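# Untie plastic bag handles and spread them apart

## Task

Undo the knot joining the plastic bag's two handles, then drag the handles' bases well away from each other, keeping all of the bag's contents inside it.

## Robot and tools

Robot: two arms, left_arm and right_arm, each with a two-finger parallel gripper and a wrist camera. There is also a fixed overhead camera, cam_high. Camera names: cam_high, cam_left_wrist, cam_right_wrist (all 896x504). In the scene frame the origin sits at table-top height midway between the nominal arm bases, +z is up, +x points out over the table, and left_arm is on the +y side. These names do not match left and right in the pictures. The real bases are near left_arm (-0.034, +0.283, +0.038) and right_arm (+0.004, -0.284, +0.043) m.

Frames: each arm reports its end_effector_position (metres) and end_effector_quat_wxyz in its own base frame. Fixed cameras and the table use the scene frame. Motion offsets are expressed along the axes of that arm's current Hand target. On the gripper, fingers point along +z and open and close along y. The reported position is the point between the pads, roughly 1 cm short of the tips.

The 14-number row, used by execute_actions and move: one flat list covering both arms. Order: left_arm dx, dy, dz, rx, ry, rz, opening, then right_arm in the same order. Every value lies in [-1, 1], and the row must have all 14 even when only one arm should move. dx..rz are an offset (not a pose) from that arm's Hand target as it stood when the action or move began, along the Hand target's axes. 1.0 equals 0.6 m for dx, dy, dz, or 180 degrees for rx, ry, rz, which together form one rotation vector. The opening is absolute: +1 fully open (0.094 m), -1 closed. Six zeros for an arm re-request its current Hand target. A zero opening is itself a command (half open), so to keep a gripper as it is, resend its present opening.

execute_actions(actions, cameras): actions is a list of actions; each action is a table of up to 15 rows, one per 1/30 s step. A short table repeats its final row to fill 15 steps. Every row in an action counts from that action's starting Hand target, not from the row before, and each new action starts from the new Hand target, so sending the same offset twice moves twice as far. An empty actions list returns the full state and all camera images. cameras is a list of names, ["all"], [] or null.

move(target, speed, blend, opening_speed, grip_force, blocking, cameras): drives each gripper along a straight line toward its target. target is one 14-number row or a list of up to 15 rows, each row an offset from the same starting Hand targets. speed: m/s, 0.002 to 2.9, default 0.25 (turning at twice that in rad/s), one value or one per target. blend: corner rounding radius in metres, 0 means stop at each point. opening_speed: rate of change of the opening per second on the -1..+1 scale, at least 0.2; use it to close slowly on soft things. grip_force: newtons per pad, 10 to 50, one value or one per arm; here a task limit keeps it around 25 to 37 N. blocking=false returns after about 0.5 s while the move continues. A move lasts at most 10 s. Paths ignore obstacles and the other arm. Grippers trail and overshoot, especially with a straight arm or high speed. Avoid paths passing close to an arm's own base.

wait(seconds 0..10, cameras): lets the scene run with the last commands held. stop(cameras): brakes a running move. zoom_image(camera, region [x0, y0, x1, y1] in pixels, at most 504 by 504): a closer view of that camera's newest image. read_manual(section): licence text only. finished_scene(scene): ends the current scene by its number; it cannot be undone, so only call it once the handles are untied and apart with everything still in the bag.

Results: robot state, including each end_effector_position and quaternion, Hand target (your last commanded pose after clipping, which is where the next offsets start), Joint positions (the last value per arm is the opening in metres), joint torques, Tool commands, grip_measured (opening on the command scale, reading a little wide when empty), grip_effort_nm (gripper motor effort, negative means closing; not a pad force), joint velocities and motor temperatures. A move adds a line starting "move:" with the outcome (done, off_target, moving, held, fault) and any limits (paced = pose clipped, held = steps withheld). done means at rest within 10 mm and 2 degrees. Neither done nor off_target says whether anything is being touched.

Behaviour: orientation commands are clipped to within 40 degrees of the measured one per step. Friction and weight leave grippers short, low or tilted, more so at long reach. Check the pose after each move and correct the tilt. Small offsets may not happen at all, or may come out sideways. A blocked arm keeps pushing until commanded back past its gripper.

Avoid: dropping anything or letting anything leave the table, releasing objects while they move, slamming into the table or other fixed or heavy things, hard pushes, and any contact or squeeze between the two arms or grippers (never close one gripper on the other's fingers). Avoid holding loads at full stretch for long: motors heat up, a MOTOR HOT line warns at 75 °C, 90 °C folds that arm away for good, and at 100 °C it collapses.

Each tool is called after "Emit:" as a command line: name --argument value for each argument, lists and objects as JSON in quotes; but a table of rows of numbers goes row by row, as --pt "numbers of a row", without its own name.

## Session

Emit:
execute_actions --actions '[]'

Emit:
zoom_image --camera "cam_high" --region '[300, 150, 580, 430]'

Scene clock: 0.00 s.
left_arm: end_effector_position=(+0.3763, -0.0143, +0.1005) grip_measured=+1.000 grip_effort_nm=n/a end_effector_quat_wxyz=(+0.619, -0.018, +0.784, +0.029) | right_arm: end_effector_position=(+0.3807, -0.0056, +0.1236) grip_measured=+1.000 grip_effort_nm=n/a end_effector_quat_wxyz=(+0.669, +0.008, +0.743, -0.012)
Joint positions: left_arm=[-0.126 1.542 0.248 1.057 -0.191 -0.021 0.094] | right_arm=[-0.003 1.594 0.225 1.264 0.025 -0.005 0.094]
Joint velocities: within noise
Joint torques (N m): no reading
Motor temperatures (°C): left_arm=[21 31 29 21 19 17 19] | right_arm=[18 28 27 23 20 17 20]
Heat: left arm: 31 °C; right arm: 28 °C.
Hand target: left_arm +0.3810, -0.0147, +0.1145; +0.636, -0.022, +0.771, +0.027 | right_arm +0.3835, -0.0062, +0.1337; +0.680, +0.008, +0.733, -0.014
Tool commands: left_gripper/opening=+1.0 right_gripper/opening=+1.0
camera_calibration:
cam_left_wrist: T_world_to_cam=[[0.046174, -0.998638, -0.0243059, -0.0307977], [-0.611968, -0.00904752, -0.790831, 0.348869], [0.789534, 0.0513902, -0.611552, -0.143249], [0, 0, 0, 1]] pos_world=[0.328018, -0.0202378, 0.187543]
cam_right_wrist: T_world_to_cam=[[-0.0146103, -0.999891, 0.00222445, 0.0000605289], [-0.513496, 0.00559421, -0.858074, 0.34205], [0.857968, -0.013679, -0.513521, -0.171317], [0, 0, 0, 1]] pos_world=[0.322627, -0.00419643, 0.205529]

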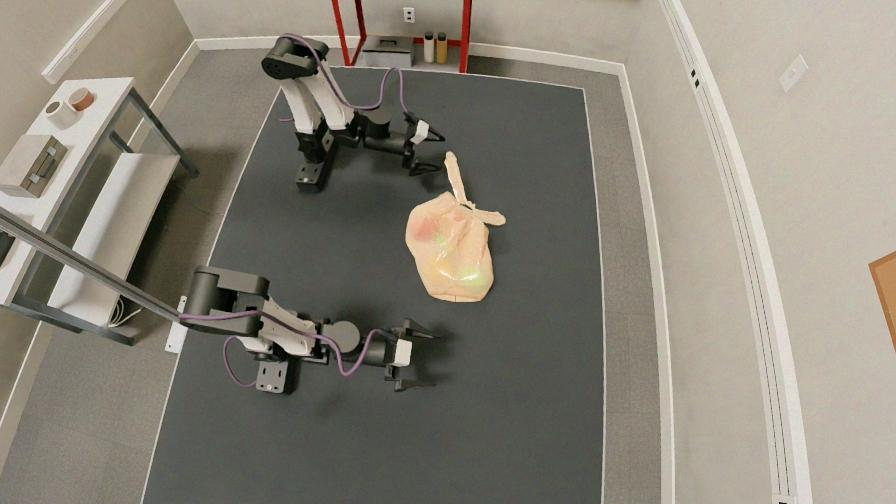

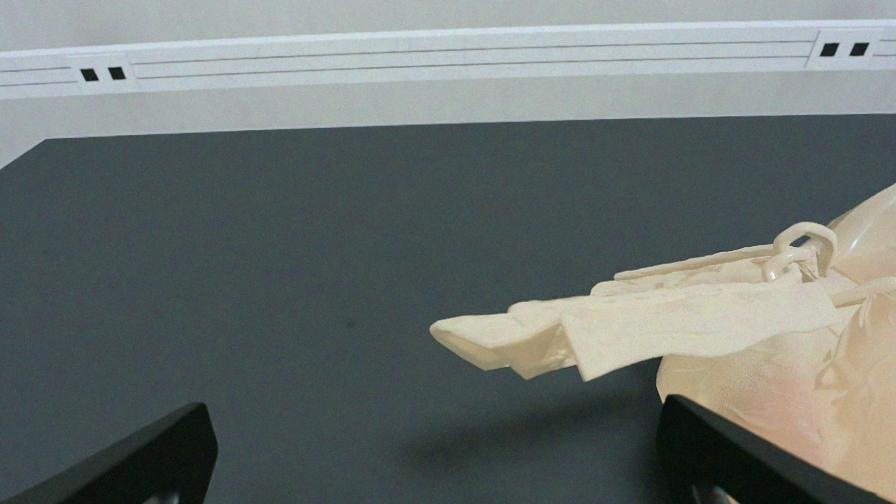

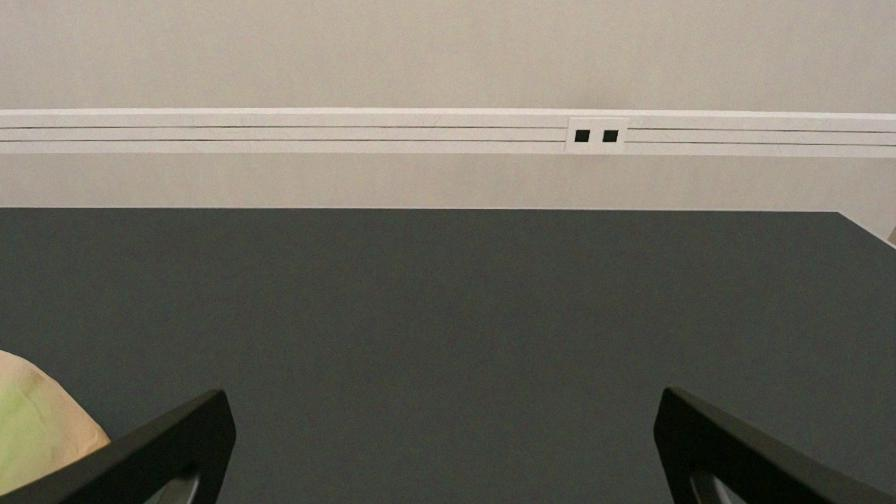

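Scaled by 1.800 from the camera's 896x504 image, which has a finer 1280x720 frame.

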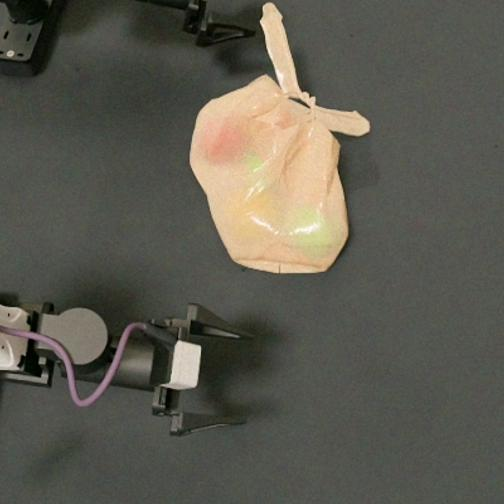

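Emit:
move --target '[-0.045,-0.113,0.067,0.021,0.272,0.009,0,0,0,0,0,0,0,1]' --cameras '["all"]'

Emit:
zoom_image --camera "cam_left_wrist" --region '[300, 200, 640, 480]'

Scene clock: 16.53 s.
left_arm: end_effector_position=(+0.4253, -0.0732, +0.1220) grip_measured=+0.002 grip_effort_nm=-0.13 end_effector_quat_wxyz=(+0.254, +0.001, +0.967, +0.008) | right_arm: end_effector_position=(+0.3807, -0.0056, +0.1236) grip_measured=+1.000 grip_effort_nm=0.02 end_effector_quat_wxyz=(+0.669, +0.008, +0.743, -0.012)
Joint positions: left_arm=[-0.219 1.734 1.353 -0.689 -0.122 -0.187 0.047] | right_arm=[-0.003 1.594 0.225 1.264 0.025 -0.005 0.094]
Joint torques (N m): left_arm=[-0.53 -6.5 9.1 0.82 0.13 0.05] | right_arm=[-0.01 -5.07 4.55 2.1 -0.07 -0.03]
Heat: left arm: 31 °C; right arm: 28 °C.
Hand target: left_arm +0.4301, -0.0795, +0.1325; +0.260, +0.000, +0.966, -0.001 | right_arm +0.3835, -0.0062, +0.1337; +0.680, +0.008, +0.733, -0.014
Off the commanded pose: left_arm 0.013 m, 1 deg | right_arm 0.010 m, 2 deg.
move: off_target (left_arm)
camera_calibration:
cam_left_wrist: T_world_to_cam=[[-0.0100266, -0.999947, -0.00228208, -0.0701819], [-0.996009, 0.0101895, -0.0886653, 0.474472], [0.0886839, 0.00138396, -0.996059, 0.175507], [0, 0, 0, 1]] pos_world=[0.45631, -0.0752557, 0.216724]
cam_right_wrist: T_world_to_cam=[[-0.0146103, -0.999891, 0.00222445, 0.0000605289], [-0.513496, 0.00559421, -0.858074, 0.34205], [0.857968, -0.013679, -0.513521, -0.171317], [0, 0, 0, 1]] pos_world=[0.322627, -0.00419643, 0.205529]

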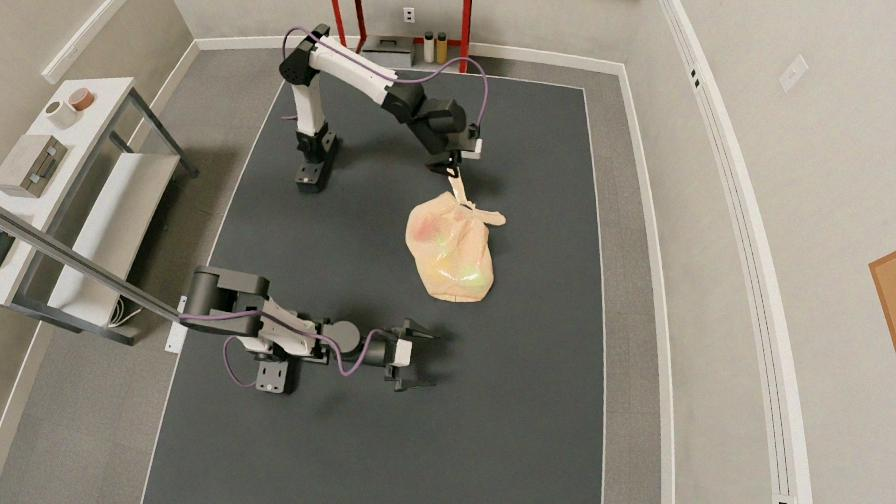

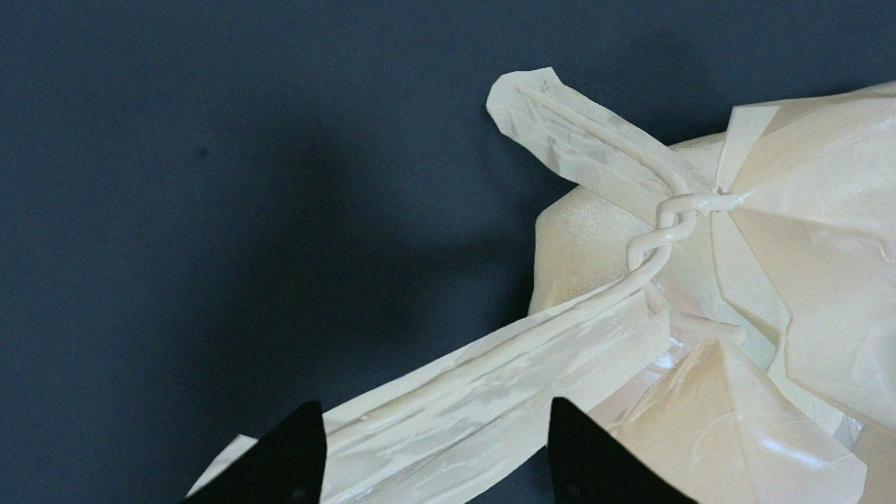

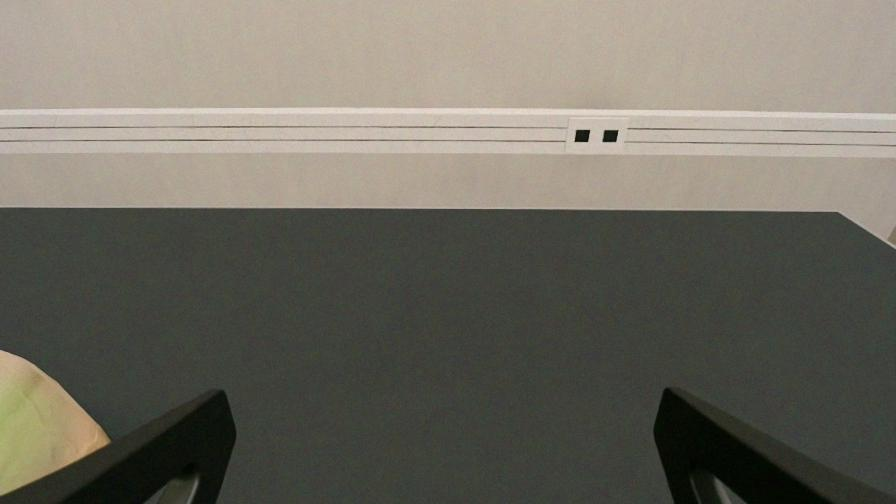

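Scaled by 1.482 from the camera's 896x504 image, which has a finer 1280x720 frame.

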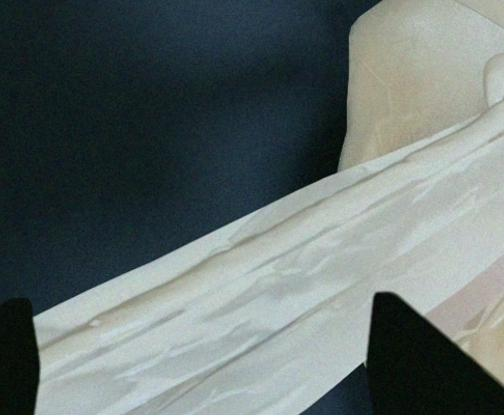

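Emit:
zoom_image --camera "cam_left_wrist" --region '[580, 140, 800, 380]'

Scaled by 2.100 from the camera's 896x504 image, which has a finer 1280x720 frame.

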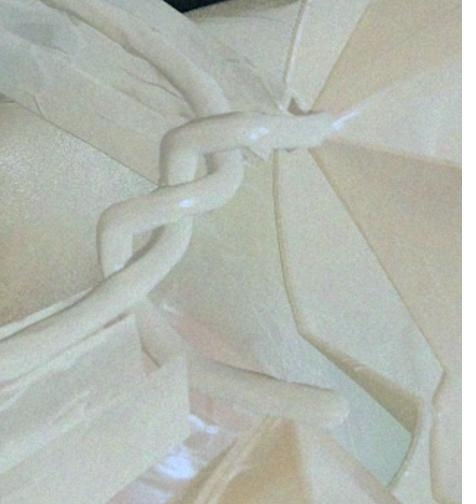

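Emit:
move --target '[0.0143,-0.189,0.081,0.181,0,0.313,-0.3,0,0,0,0,0,0,1]' --cameras '["cam_left_wrist"]'

Scene clock: 69.33 s.
left_arm: end_effector_position=(+0.4437, -0.1869, +0.0770) grip_measured=-0.298 grip_effort_nm=-0.12 end_effector_quat_wxyz=(+0.212, +0.511, +0.822, -0.133) | right_arm: end_effector_position=(+0.3807, -0.0056, +0.1236) grip_measured=+1.000 grip_effort_nm=0.02 end_effector_quat_wxyz=(+0.669, +0.008, +0.743, -0.012)
Joint positions: left_arm=[-0.267 2.078 1.656 -0.799 0.372 0.78 0.033] | right_arm=[-0.003 1.594 0.225 1.264 0.025 -0.005 0.094]
Joint torques (N m): left_arm=[-0.4 -8.64 8.7 0.59 0.51 0.23] | right_arm=[-0.06 -4.93 4.74 2.1 -0.08 -0.02]
Motor temperatures (°C): left_arm=[21 34 35 22 19 17 19] | right_arm=[18 28 28 29 20 17 20]
Heat: left arm: 35 °C; right arm: 29 °C.
Hand target: left_arm +0.4471, -0.1930, +0.0864; +0.220, +0.519, +0.814, -0.140 | right_arm +0.3835, -0.0062, +0.1337; +0.680, +0.008, +0.733, -0.014
Off the commanded pose: left_arm 0.012 m, 2 deg | right_arm 0.010 m, 2 deg.
move: off_target (left_arm)
camera_calibration:
cam_left_wrist: T_world_to_cam=[[-0.902648, -0.430111, 0.0152079, 0.317338], [-0.429868, 0.899291, -0.0805483, 0.404286], [0.0209683, -0.0792441, -0.996635, 0.14425], [0, 0, 0, 1]] pos_world=[0.45721, -0.215649, 0.171503]
Images, in order (width x height): cam_left_wrist 896x504.

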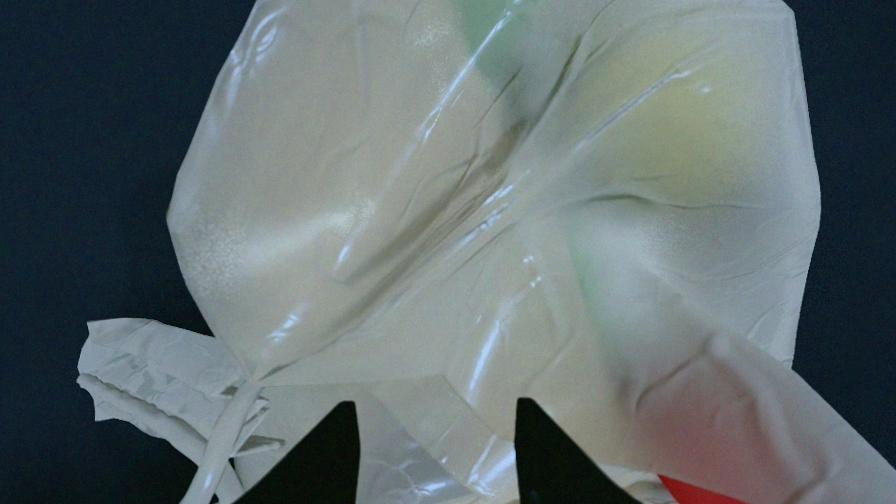

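Emit:
move --target '[0.033,0.022,-0.017,0,0,0,-0.2,0,0,0,0,0,0,1]' --cameras '["cam_left_wrist"]'

Scene clock: 93.83 s.
left_arm: end_effector_position=(+0.4478, -0.1645, +0.0768) grip_measured=-0.202 grip_effort_nm=0.12 end_effector_quat_wxyz=(+0.213, +0.516, +0.819, -0.133) | right_arm: end_effector_position=(+0.3807, -0.0056, +0.1236) grip_measured=+1.000 grip_effort_nm=0.02 end_effector_quat_wxyz=(+0.669, +0.008, +0.743, -0.012)
Joint positions: left_arm=[-0.212 2.078 1.656 -0.819 0.394 0.846 0.037] | right_arm=[-0.003 1.594 0.225 1.264 0.025 -0.005 0.094]
Joint torques (N m): left_arm=[-0.08 -9.13 7.68 0.56 0.53 0.23] | right_arm=[-0.08 -4.86 4.62 2.09 -0.01 0.02]
Heat: left arm: 36 °C; right arm: 30 °C.
Hand target: left_arm +0.4497, -0.1673, +0.0853; +0.220, +0.519, +0.814, -0.140 | right_arm +0.3835, -0.0062, +0.1337; +0.680, +0.008, +0.733, -0.014
Off the commanded pose: left_arm 0.009 m, 1 deg | right_arm 0.010 m, 2 deg.
move: done
camera_calibration:
cam_left_wrist: T_world_to_cam=[[-0.906829, -0.421344, 0.0114358, 0.334307], [-0.420769, 0.903329, -0.0833664, 0.382676], [0.0247956, -0.0804109, -0.996453, 0.143838], [0, 0, 0, 1]] pos_world=[0.460611, -0.193258, 0.171407]
Images, in order (width x height): cam_left_wrist 896x504.

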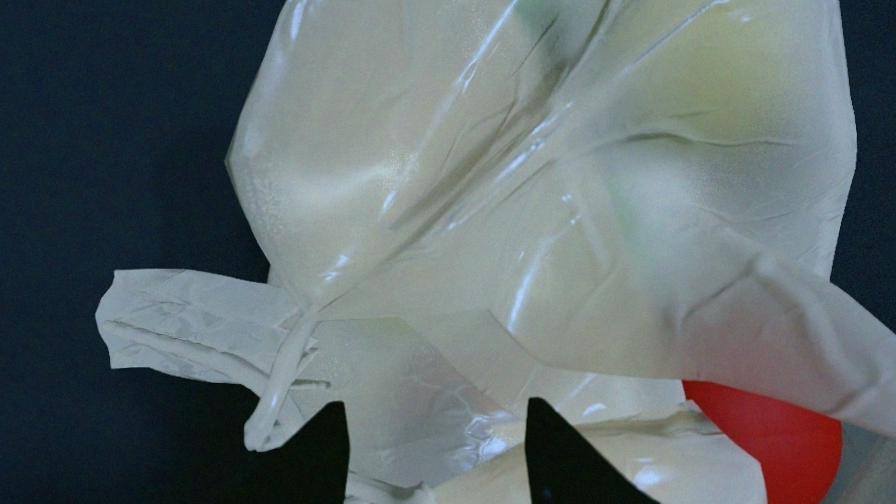

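Emit:
move --target '[0.053,0.0123,0.008,0,0,0,-0.2,0,0,0,0,0,0,1]' --cameras '["cam_left_wrist"]' --speed 0.12

Emit:
zoom_image --camera "cam_left_wrist" --region '[250, 270, 600, 504]'

Scene clock: 111.17 s.
left_arm: end_effector_position=(+0.4391, -0.1391, +0.0583) grip_measured=-0.202 grip_effort_nm=0.13 end_effector_quat_wxyz=(+0.197, +0.514, +0.823, -0.140) | right_arm: end_effector_position=(+0.3807, -0.0056, +0.1236) grip_measured=+1.000 grip_effort_nm=0.02 end_effector_quat_wxyz=(+0.669, +0.008, +0.743, -0.012)
Joint positions: left_arm=[-0.155 2.078 1.593 -0.816 0.412 0.904 0.037] | right_arm=[-0.003 1.594 0.225 1.264 0.025 -0.005 0.094]
Joint torques (N m): left_arm=[0.18 -9.77 4.98 0.95 0.53 0.23] | right_arm=[0.06 -4.98 4.53 2.08 -0.05 -0.02]
Heat: left arm: 37 °C; right arm: 31 °C.
Hand target: left_arm +0.4459, -0.1414, +0.0652; +0.220, +0.519, +0.814, -0.140 | right_arm +0.3835, -0.0062, +0.1337; +0.680, +0.008, +0.733, -0.014
Off the commanded pose: left_arm 0.010 m, 3 deg | right_arm 0.010 m, 2 deg.
move: off_target (left_arm)
camera_calibration:
cam_left_wrist: T_world_to_cam=[[-0.905793, -0.421579, 0.0425508, 0.335008], [-0.423557, 0.903659, -0.0632517, 0.35465], [-0.0117858, -0.0753156, -0.99709, 0.144513], [0, 0, 0, 1]] pos_world=[0.455365, -0.168366, 0.15227]
Images, in order (width x height): cam_left_wrist 896x504.

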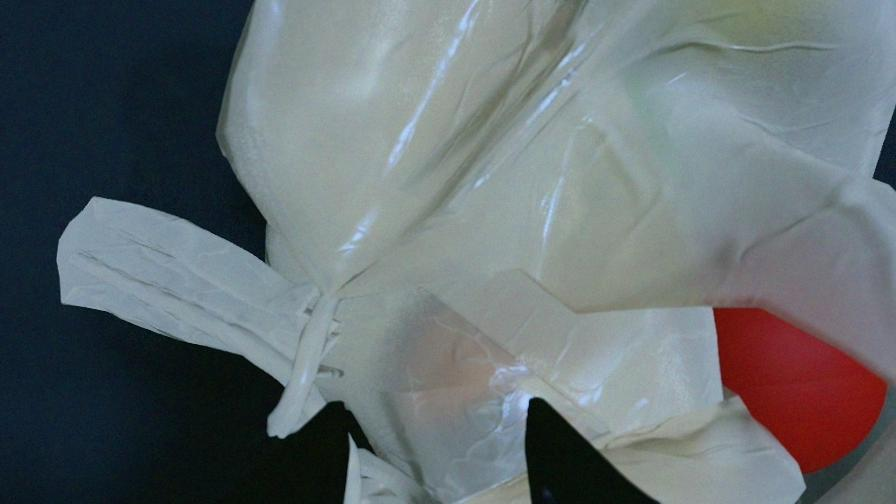

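Scaled by 1.440 from the camera's 896x504 image, which has a finer 1280x720 frame.

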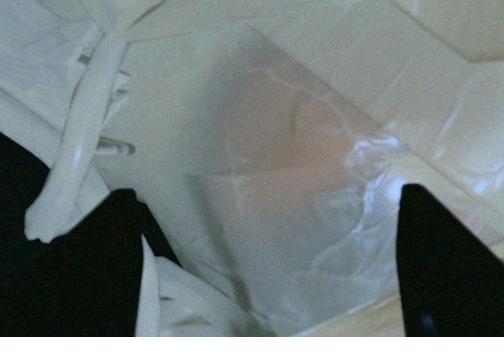

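Emit:
move --pt "-0.025 0 -0.043 0 0 0 -0.2 0 0 0 0 0 0 1" --pt "-0.0605 0.045 -0.022 0 0 0 -0.3 0 0 0 0 0 0 1" --cameras '["cam_left_wrist"]' --speed 0.15

Scene clock: 133.37 s.
left_arm: end_effector_position=(+0.4767, -0.1460, +0.0836) grip_measured=-0.298 grip_effort_nm=-0.12 end_effector_quat_wxyz=(+0.210, +0.518, +0.818, -0.135) | right_arm: end_effector_position=(+0.3807, -0.0056, +0.1236) grip_measured=+1.000 grip_effort_nm=0.02 end_effector_quat_wxyz=(+0.669, +0.008, +0.743, -0.012)
Joint positions: left_arm=[-0.157 2.191 1.865 -0.945 0.413 0.91 0.033] | right_arm=[-0.003 1.594 0.225 1.264 0.025 -0.005 0.094]
Joint torques (N m): left_arm=[-0.51 -9.58 8.92 0.52 0.49 0.09] | right_arm=[-0.17 -4.9 4.59 2.08 -0.01 -0.03]
Heat: left arm: 38 °C; right arm: 32 °C.
Hand target: left_arm +0.4808, -0.1525, +0.0948; +0.220, +0.519, +0.814, -0.140 | right_arm +0.3835, -0.0062, +0.1337; +0.680, +0.008, +0.733, -0.014
Off the commanded pose: left_arm 0.014 m, 1 deg | right_arm 0.010 m, 2 deg.
move: off_target (left_arm); target 2's new opening was sent with left_arm's hand 0.014 m and 1 deg from that target
camera_calibration:
cam_left_wrist: T_world_to_cam=[[-0.909812, -0.414706, 0.0161628, 0.370252], [-0.414593, 0.906416, -0.0807658, 0.375965], [0.0188439, -0.0801827, -0.996602, 0.154245], [0, 0, 0, 1]] pos_world=[0.489825, -0.174867, 0.178102]
Images, in order (width x height): cam_left_wrist 896x504.

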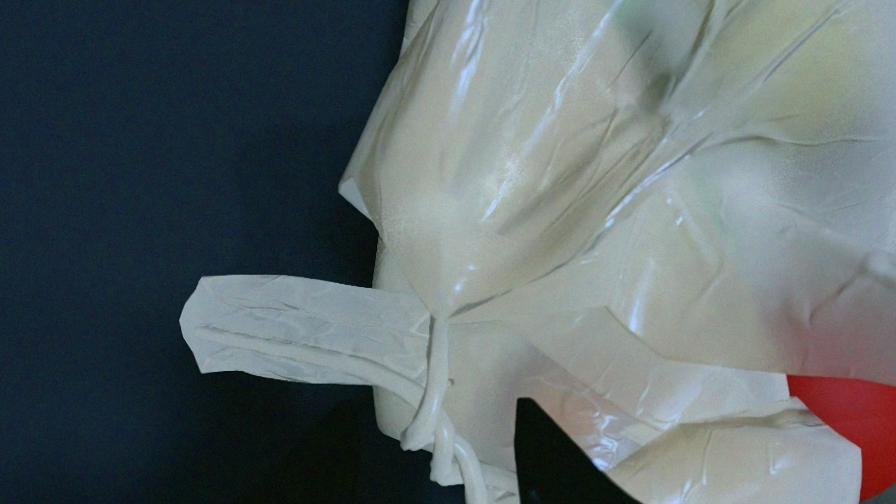

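Emit:
zoom_image --camera "cam_left_wrist" --region '[350, 300, 550, 504]'

Scaled by 2.471 from the camera's 896x504 image, which has a finer 1280x720 frame.

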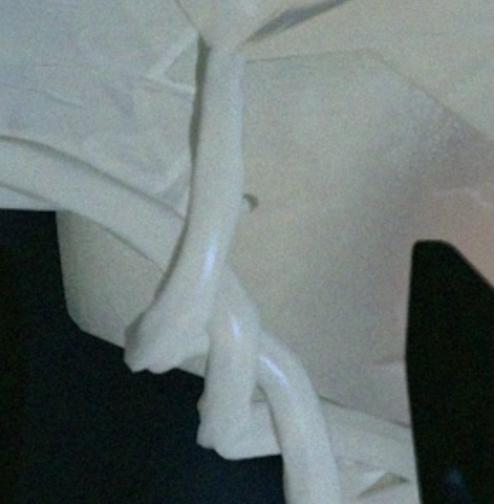

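Emit:
move --pt "-0.002 0 0.052 0 0 0 -0.55 0 0 0 0 0 0 1" --pt "-0.002 0 0.052 0 0 0 -1 0 0 0 0 0 0 1" --cameras '["cam_left_wrist"]' --speed 0.1 --opening_speed 0.6

Scene clock: 166.30 s.
left_arm: end_effector_position=(+0.4770, -0.1607, +0.0616) grip_measured=-0.913 grip_effort_nm=-0.58 end_effector_quat_wxyz=(+0.198, +0.519, +0.819, -0.144) | right_arm: end_effector_position=(+0.3807, -0.0056, +0.1236) grip_measured=+1.000 grip_effort_nm=0.02 end_effector_quat_wxyz=(+0.669, +0.008, +0.743, -0.012)
Joint positions: left_arm=[-0.186 2.242 1.865 -0.914 0.413 0.884 0.004] | right_arm=[-0.003 1.594 0.225 1.264 0.025 -0.005 0.094]
Joint torques (N m): left_arm=[-0.24 -9.89 6.99 0.97 0.39 0.06] | right_arm=[-0.05 -4.81 4.59 2.04 -0.03 0]
Heat: left arm: 37 °C; right arm: 33 °C.
Hand target: left_arm +0.4878, -0.1676, +0.0685; +0.220, +0.519, +0.814, -0.140 | right_arm +0.3835, -0.0062, +0.1337; +0.680, +0.008, +0.733, -0.014
Off the commanded pose: left_arm 0.015 m, 3 deg | right_arm 0.010 m, 2 deg.
move: off_target (left_arm); target 2's new opening was sent with left_arm's hand 0.014 m and 3 deg from that target
camera_calibration:
cam_left_wrist: T_world_to_cam=[[-0.911436, -0.408957, 0.0451514, 0.36467], [-0.411246, 0.908884, -0.0693307, 0.385785], [-0.0126842, -0.0817588, -0.996571, 0.145883], [0, 0, 0, 1]] pos_world=[0.492877, -0.189572, 0.155664]
Images, in order (width x height): cam_left_wrist 896x504.

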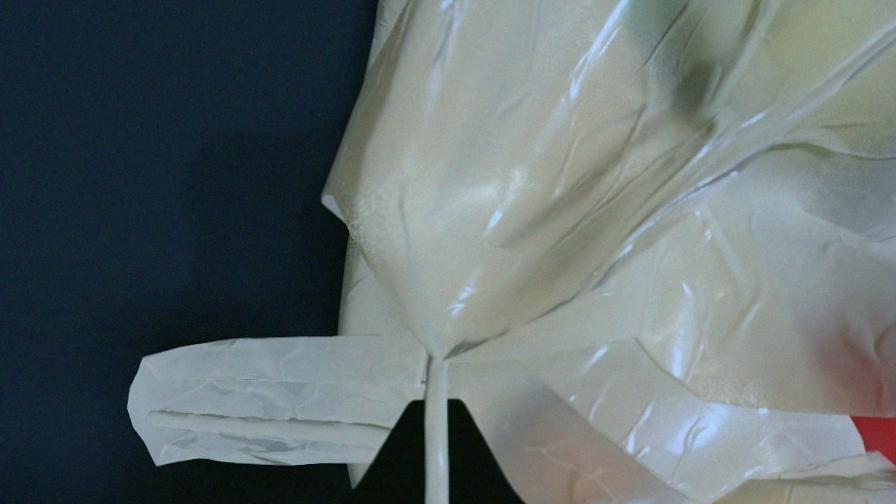

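Emit:
move --pt "-0.118 -0.055 -0.357 0 0 0 -1 0 0 0 0 0 0 1" --pt "-0.118 -0.055 -0.357 0 0 0 -1 -0.16 0.343 -0.229 0 0.31 0 0" --cameras '["all"]' --speed '[0.12,0.25]'

Emit:
zoom_image --camera "cam_left_wrist" --region '[200, 200, 700, 504]'

Emit:
zoom_image --camera "cam_high" --region '[370, 80, 550, 290]'

Scene clock: 189.70 s.
left_arm: end_effector_position=(+0.4477, -0.1371, +0.2482) grip_measured=-0.913 grip_effort_nm=-0.58 end_effector_quat_wxyz=(+0.230, +0.505, +0.822, -0.128) | right_arm: end_effector_position=(+0.2606, +0.2019, +0.2296) grip_measured=+0.003 grip_effort_nm=-0.11 end_effector_quat_wxyz=(+0.258, +0.005, +0.966, -0.020)
Joint positions: left_arm=[-0.147 2.19 2.534 -1.568 0.413 0.881 0.004] | right_arm=[0.877 1.522 1.577 -1.305 0.422 0.819 0.047]
Joint torques (N m): left_arm=[0.34 -13.85 7.94 0.65 0.6 0.05] | right_arm=[0.1 -4.7 8.01 0.65 0.08 0.13]
Motor temperatures (°C): left_arm=[21 41 35 21 19 17 19] | right_arm=[18 27 28 33 20 17 20]
Heat: left arm: 41 °C; right arm: 33 °C.
Hand target: left_arm +0.4382, -0.1394, +0.2892; +0.220, +0.519, +0.814, -0.140 | right_arm +0.2600, +0.2046, +0.2375; +0.258, +0.014, +0.966, -0.009
Off the commanded pose: left_arm 0.042 m, 3 deg | right_arm 0.008 m, 2 deg.
joint sent to its limit (left arm) — joint 4 (wrist pitch), lower limit. The joint targets are off in position and orientation.
move: off_target (left_arm)
camera_calibration:
cam_left_wrist: T_world_to_cam=[[-0.895086, -0.445809, -0.00870013, 0.340174], [-0.442391, 0.890326, -0.10775, 0.386159], [0.0557818, -0.0925964, -0.99414, 0.300721], [0, 0, 0, 1]] pos_world=[0.458544, -0.164309, 0.343527]
cam_right_wrist: T_world_to_cam=[[-0.0169976, -0.999614, 0.0219735, 0.201567], [-0.99601, 0.0150026, -0.08797, 0.317137], [0.0876063, -0.0233811, -0.995881, 0.30248], [0, 0, 0, 1]] pos_world=[0.292799, 0.203804, 0.324703]

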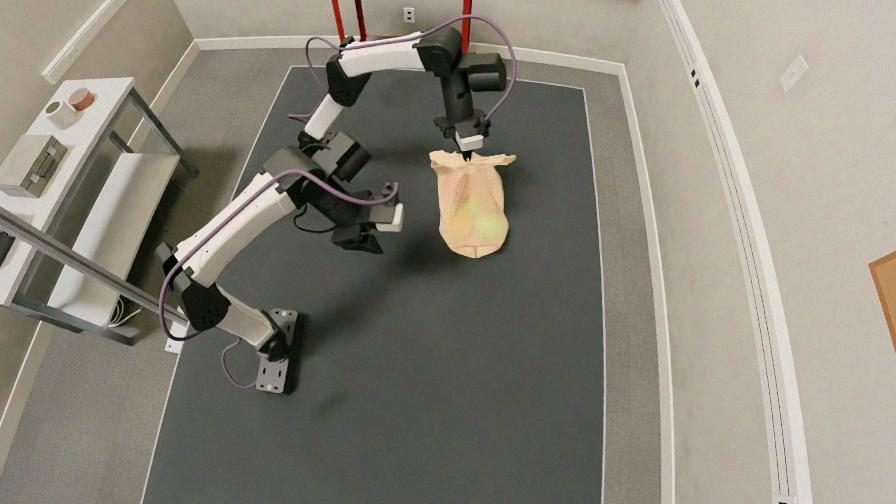

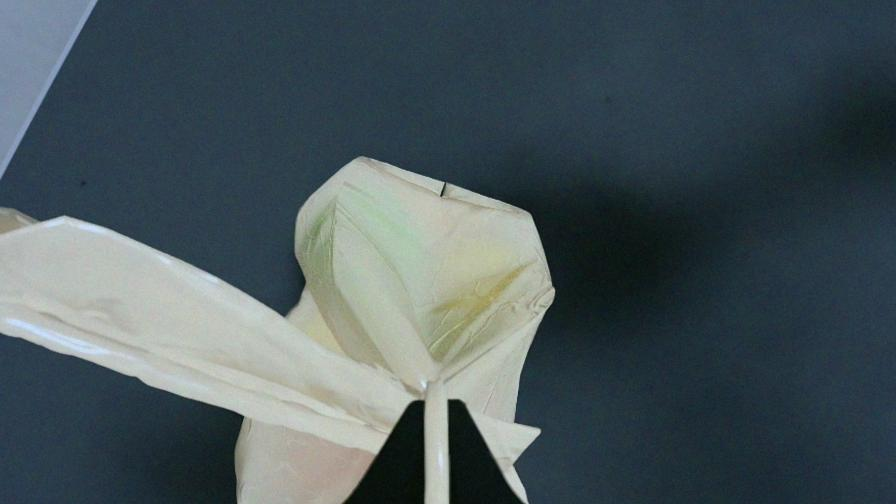

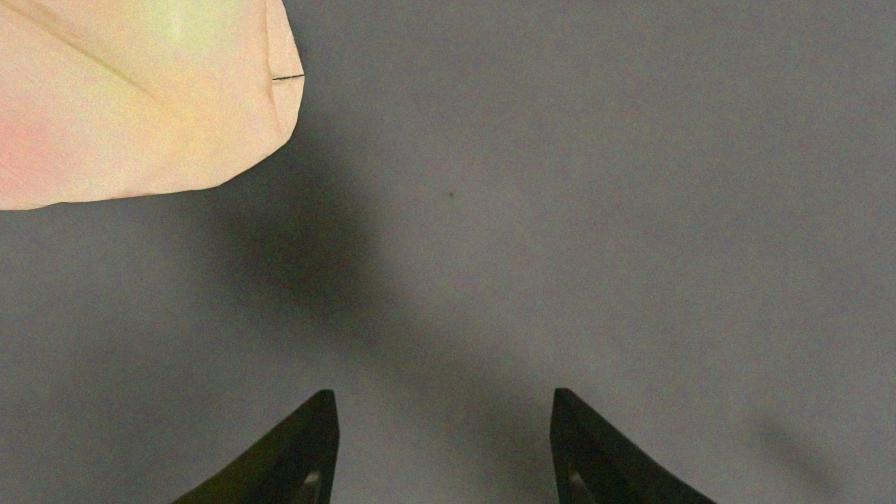

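Scaled by 1.008 from the camera's 896x504 image, which has a finer 1280x720 frame.

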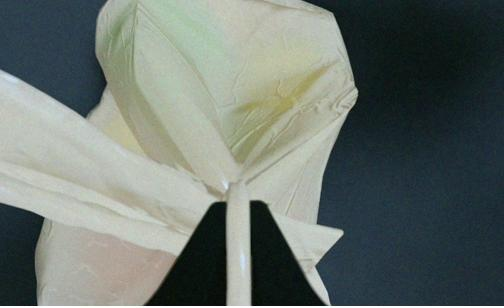

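Scaled by 2.400 from the camera's 896x504 image, which has a finer 1280x720 frame.

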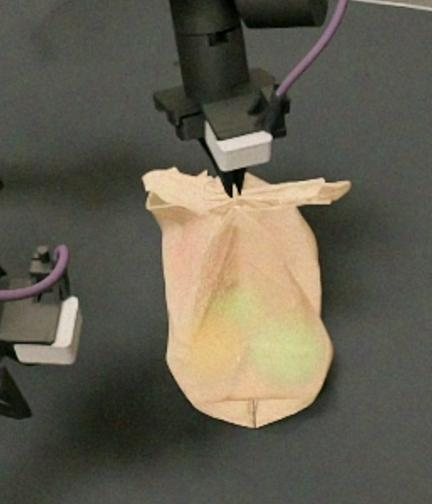

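Emit:
move --pt "0.0965 0 0.166 0 0 0 -1 0 0 0 0 0 0 0" --pt "0.0965 0 0.166 0 0 0 -0.4 0 0 0 0 0 0 0" --pt "0.022 -0.014 0.094 0 0 0 -0.4 0 0 0 0 0 0 0" --cameras '["all"]' --speed 0.12

Emit:
zoom_image --camera "cam_left_wrist" --region '[250, 250, 650, 504]'

Scene clock: 205.53 s.
left_arm: end_effector_position=(+0.4381, -0.1558, +0.2236) grip_measured=-0.402 grip_effort_nm=0.13 end_effector_quat_wxyz=(+0.212, +0.521, +0.815, -0.140) | right_arm: end_effector_position=(+0.2606, +0.2019, +0.2296) grip_measured=+0.003 grip_effort_nm=-0.11 end_effector_quat_wxyz=(+0.258, +0.005, +0.966, -0.020)
Joint positions: left_arm=[-0.19 2.131 2.336 -1.463 0.415 0.881 0.028] | right_arm=[0.877 1.522 1.577 -1.305 0.422 0.819 0.047]
Joint torques (N m): left_arm=[-0.18 -8.85 8.14 0.54 0.36 0.06] | right_arm=[0.14 -4.92 7.97 0.64 0.08 0.15]
Heat: left arm: 45 °C; right arm: 31 °C.
Hand target: left_arm +0.4378, -0.1583, +0.2338; +0.220, +0.519, +0.814, -0.140 | right_arm +0.2600, +0.2046, +0.2375; +0.258, +0.014, +0.966, -0.009
Off the commanded pose: left_arm 0.011 m, 1 deg | right_arm 0.008 m, 2 deg.
move: off_target (left_arm); target 2's new opening was sent with left_arm's hand 0.027 m and 5 deg from that target
camera_calibration:
cam_left_wrist: T_world_to_cam=[[-0.913393, -0.406534, 0.0210627, 0.330571], [-0.406725, 0.909217, -0.0888759, 0.379038], [0.0169806, -0.0897454, -0.99582, 0.292792], [0, 0, 0, 1]] pos_world=[0.451134, -0.183963, 0.318292]
cam_right_wrist: T_world_to_cam=[[-0.0169976, -0.999614, 0.0219735, 0.201567], [-0.99601, 0.0150026, -0.08797, 0.317137], [0.0876063, -0.0233811, -0.995881, 0.30248], [0, 0, 0, 1]] pos_world=[0.292799, 0.203804, 0.324703]

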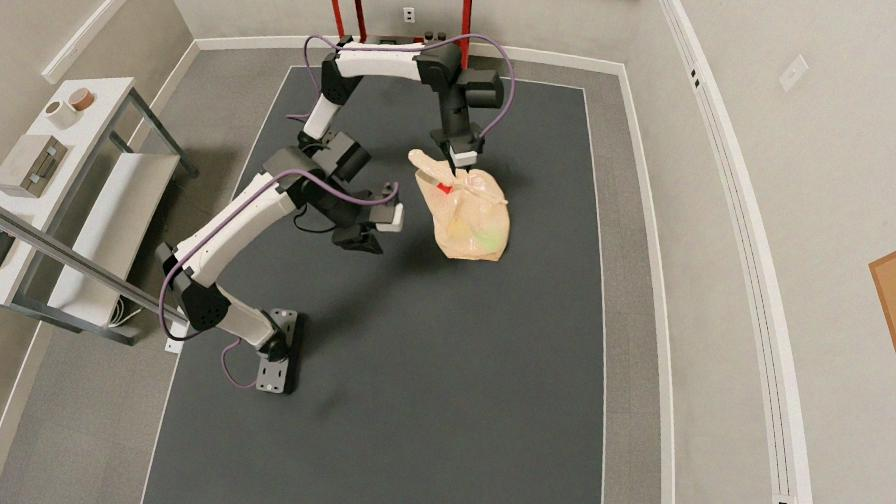

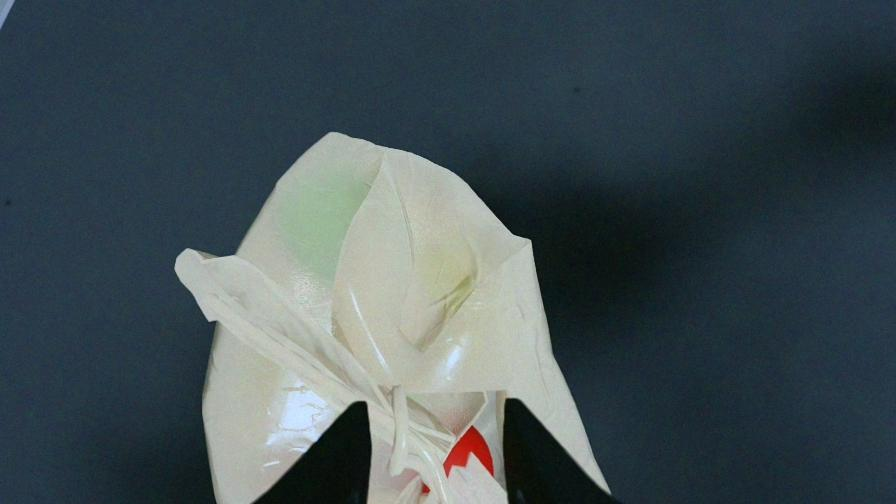

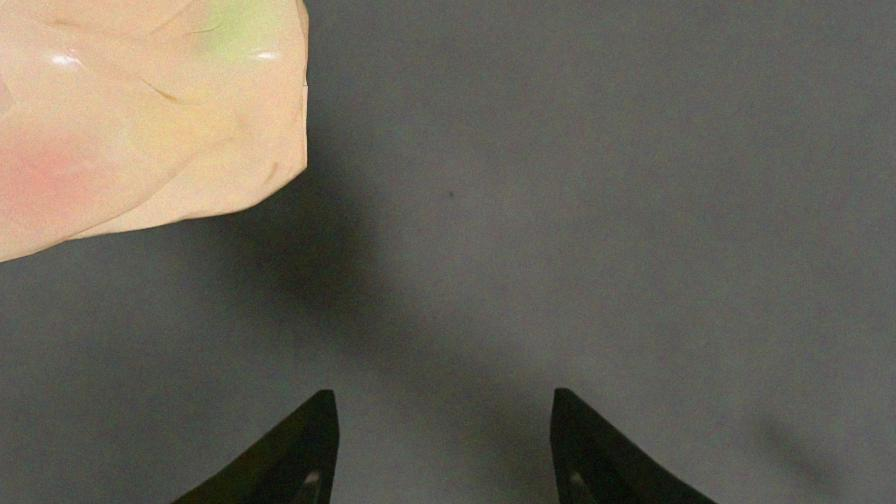

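Scaled by 1.260 from the camera's 896x504 image, which has a finer 1280x720 frame.

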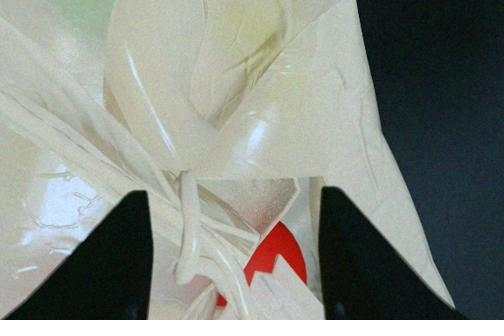

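Emit:
move --target '[0.0218,0.0422,-0.132,0,0,0,0.2,0,0,0,0,0,0,0]' --cameras '["cam_high","cam_left_wrist"]'

Scene clock: 240.27 s.
left_arm: end_effector_position=(+0.4504, -0.0966, +0.2620) grip_measured=+0.198 grip_effort_nm=0.13 end_effector_quat_wxyz=(+0.255, +0.490, +0.824, -0.121) | right_arm: end_effector_position=(+0.2606, +0.2019, +0.2296) grip_measured=+0.003 grip_effort_nm=-0.11 end_effector_quat_wxyz=(+0.258, +0.005, +0.966, -0.020)
Joint positions: left_arm=[-0.046 2.144 2.502 -1.562 0.45 0.942 0.056] | right_arm=[0.877 1.522 1.577 -1.305 0.422 0.819 0.047]
Joint torques (N m): left_arm=[-0.38 -12.92 7.38 0.6 0.56 0.22] | right_arm=[0.13 -4.79 8.06 0.7 0.08 0.16]
Heat: left arm: 43 °C; right arm: 31 °C.
Hand target: left_arm +0.4392, -0.1013, +0.2957; +0.220, +0.519, +0.814, -0.140 | right_arm +0.2600, +0.2046, +0.2375; +0.258, +0.014, +0.966, -0.009
Off the commanded pose: left_arm 0.036 m, 6 deg | right_arm 0.008 m, 2 deg.
joint sent to its limit (left arm) — joint 4 (wrist pitch), lower limit. The joint targets are off in position and orientation.
move: off_target (left_arm)
camera_calibration:
cam_left_wrist: T_world_to_cam=[[-0.877339, -0.478305, -0.0387402, 0.357515], [-0.468681, 0.871416, -0.14482, 0.372426], [0.103027, -0.108899, -0.988699, 0.293788], [0, 0, 0, 1]] pos_world=[0.457943, -0.121543, 0.358252]
Images, in order (width x height): cam_high 896x504, cam_left_wrist 896x504.

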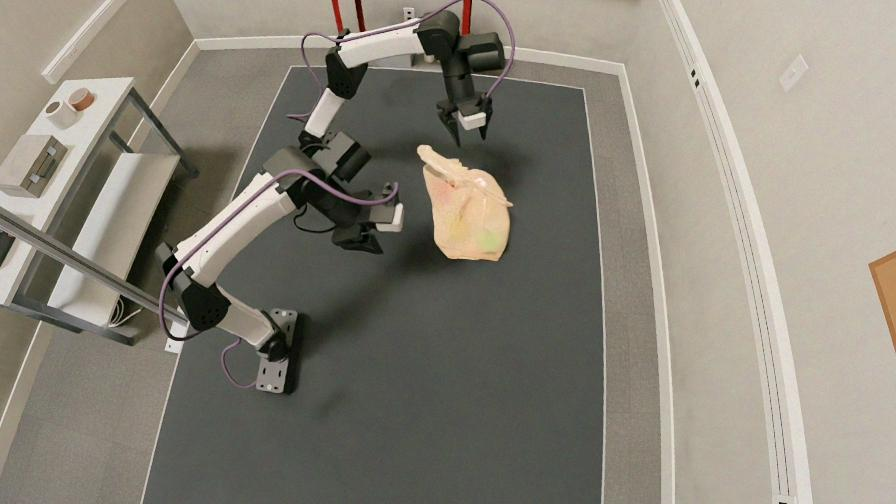

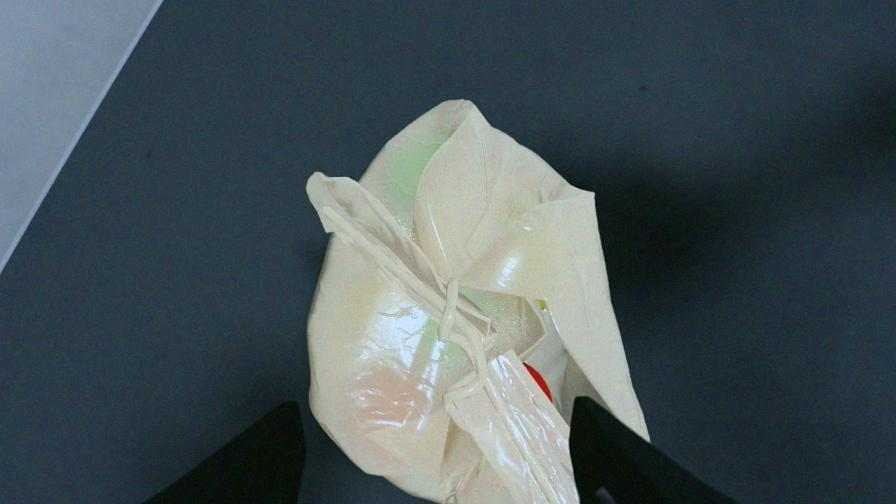

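Emit:
zoom_image --camera "cam_left_wrist" --region '[280, 150, 660, 504]'

Emit:
zoom_image --camera "cam_high" --region '[390, 125, 550, 275]'

Scaled by 1.326 from the camera's 896x504 image, which has a finer 1280x720 frame.

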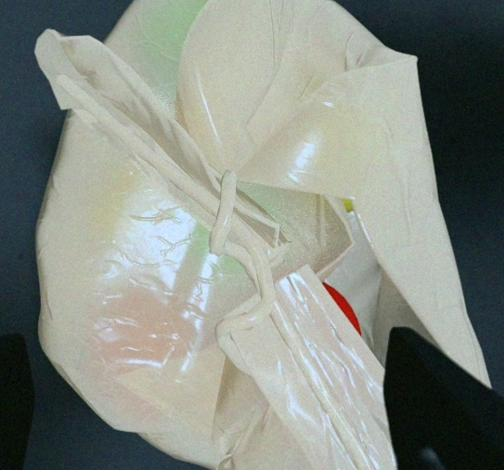

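Scaled by 3.150 from the camera's 896x504 image, which has a finer 1280x720 frame.

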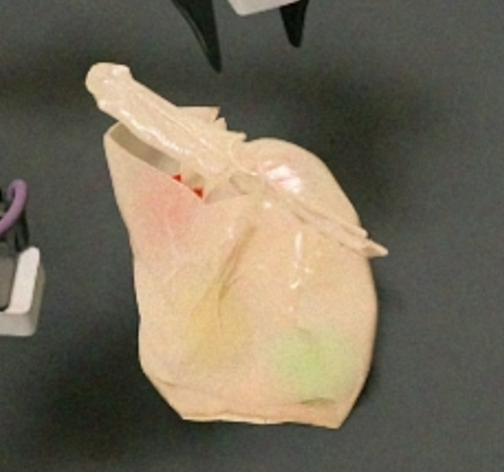

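Emit:
zoom_image --camera "cam_left_wrist" --region '[400, 250, 550, 450]'

Scaled by 2.520 from the camera's 896x504 image, which has a finer 1280x720 frame.

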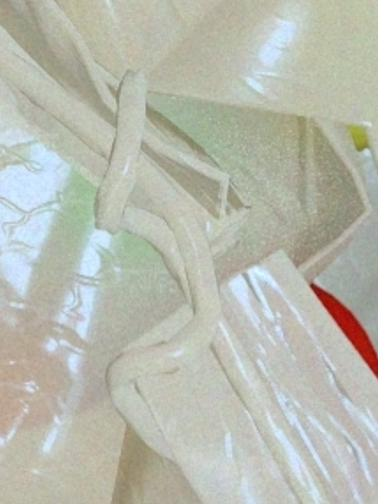

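Emit:
move --target '[0.0545,0.0365,0.193,0,0,0,-0.3,0,0,0,0,0,0,0]' --cameras '["cam_left_wrist"]'

Scene clock: 281.17 s.
left_arm: end_effector_position=(+0.4644, -0.1153, +0.1727) grip_measured=-0.298 grip_effort_nm=-0.13 end_effector_quat_wxyz=(+0.199, +0.509, +0.824, -0.151) | right_arm: end_effector_position=(+0.2606, +0.2019, +0.2296) grip_measured=+0.003 grip_effort_nm=-0.11 end_effector_quat_wxyz=(+0.258, +0.005, +0.966, -0.020)
Joint positions: left_arm=[-0.084 2.202 2.244 -1.374 0.45 0.967 0.033] | right_arm=[0.877 1.522 1.577 -1.305 0.422 0.819 0.047]
Joint torques (N m): left_arm=[-0.24 -10.19 5.57 0.9 0.33 0.23] | right_arm=[-0.02 -4.74 7.88 0.64 0.09 0.15]
Motor temperatures (°C): left_arm=[21 51 37 21 19 17 19] | right_arm=[18 27 32 28 20 17 20]
Heat: left arm: 51 °C; right arm: 32 °C.
Hand target: left_arm +0.4717, -0.1192, +0.1792; +0.220, +0.519, +0.814, -0.140 | right_arm +0.2600, +0.2046, +0.2375; +0.258, +0.014, +0.966, -0.009
Off the commanded pose: left_arm 0.011 m, 3 deg | right_arm 0.008 m, 2 deg.
move: off_target (left_arm)
camera_calibration:
cam_left_wrist: T_world_to_cam=[[-0.902997, -0.425497, 0.059575, 0.358438], [-0.429189, 0.899723, -0.0793465, 0.356063], [-0.0198393, -0.0972185, -0.995065, 0.261433], [0, 0, 0, 1]] pos_world=[0.481673, -0.142427, 0.267041]
Images, in order (width x height): cam_left_wrist 896x504.

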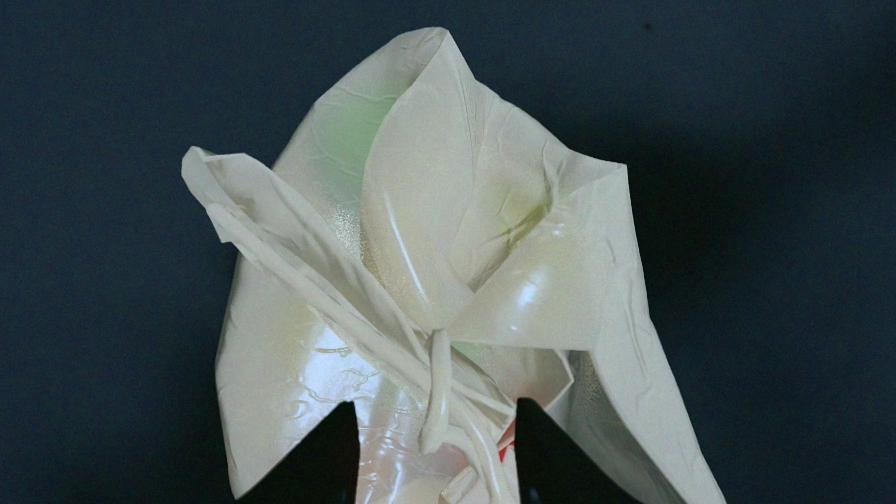

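Emit:
move --pt "0.0038 0.0004 0.0348 0 0 0 -0.4 0 0 0 0 0 0 0" --pt "0.0038 0.0004 0.0348 0 0 0 -1 0 0 0 0 0 0 0" --speed 0.08 --opening_speed 0.6 --cameras '["cam_left_wrist"]'

Scene clock: 299.07 s.
left_arm: end_effector_position=(+0.4695, -0.1239, +0.1541) grip_measured=-0.920 grip_effort_nm=-0.58 end_effector_quat_wxyz=(+0.203, +0.516, +0.818, -0.150) | right_arm: end_effector_position=(+0.2606, +0.2019, +0.2296) grip_measured=+0.003 grip_effort_nm=-0.11 end_effector_quat_wxyz=(+0.258, +0.005, +0.966, -0.020)
Joint positions: left_arm=[-0.101 2.202 2.166 -1.285 0.45 0.967 0.004] | right_arm=[0.877 1.522 1.577 -1.305 0.422 0.819 0.047]
Joint torques (N m): left_arm=[-0.36 -10.7 4.94 0.92 0.28 0.06] | right_arm=[0.18 -4.77 7.88 0.64 0.11 0.12]
Motor temperatures (°C): left_arm=[21 46 36 21 19 17 19] | right_arm=[18 26 32 28 20 17 20]
Heat: left arm: 46 °C; right arm: 32 °C.
Hand target: left_arm +0.4755, -0.1268, +0.1600; +0.220, +0.519, +0.814, -0.140 | right_arm +0.2600, +0.2046, +0.2375; +0.258, +0.014, +0.966, -0.009
Off the commanded pose: left_arm 0.009 m, 2 deg | right_arm 0.008 m, 2 deg.
move: done
camera_calibration:
cam_left_wrist: T_world_to_cam=[[-0.91064, -0.410125, 0.0503162, 0.367409], [-0.413057, 0.906754, -0.0847419, 0.358569], [-0.0108696, -0.0979528, -0.995132, 0.237912], [0, 0, 0, 1]] pos_world=[0.485272, -0.151146, 0.248653]
Images, in order (width x height): cam_left_wrist 896x504.

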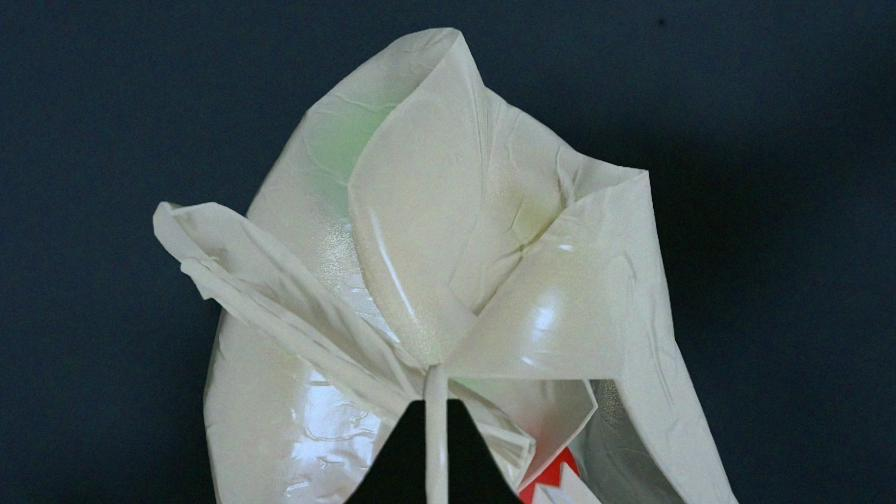

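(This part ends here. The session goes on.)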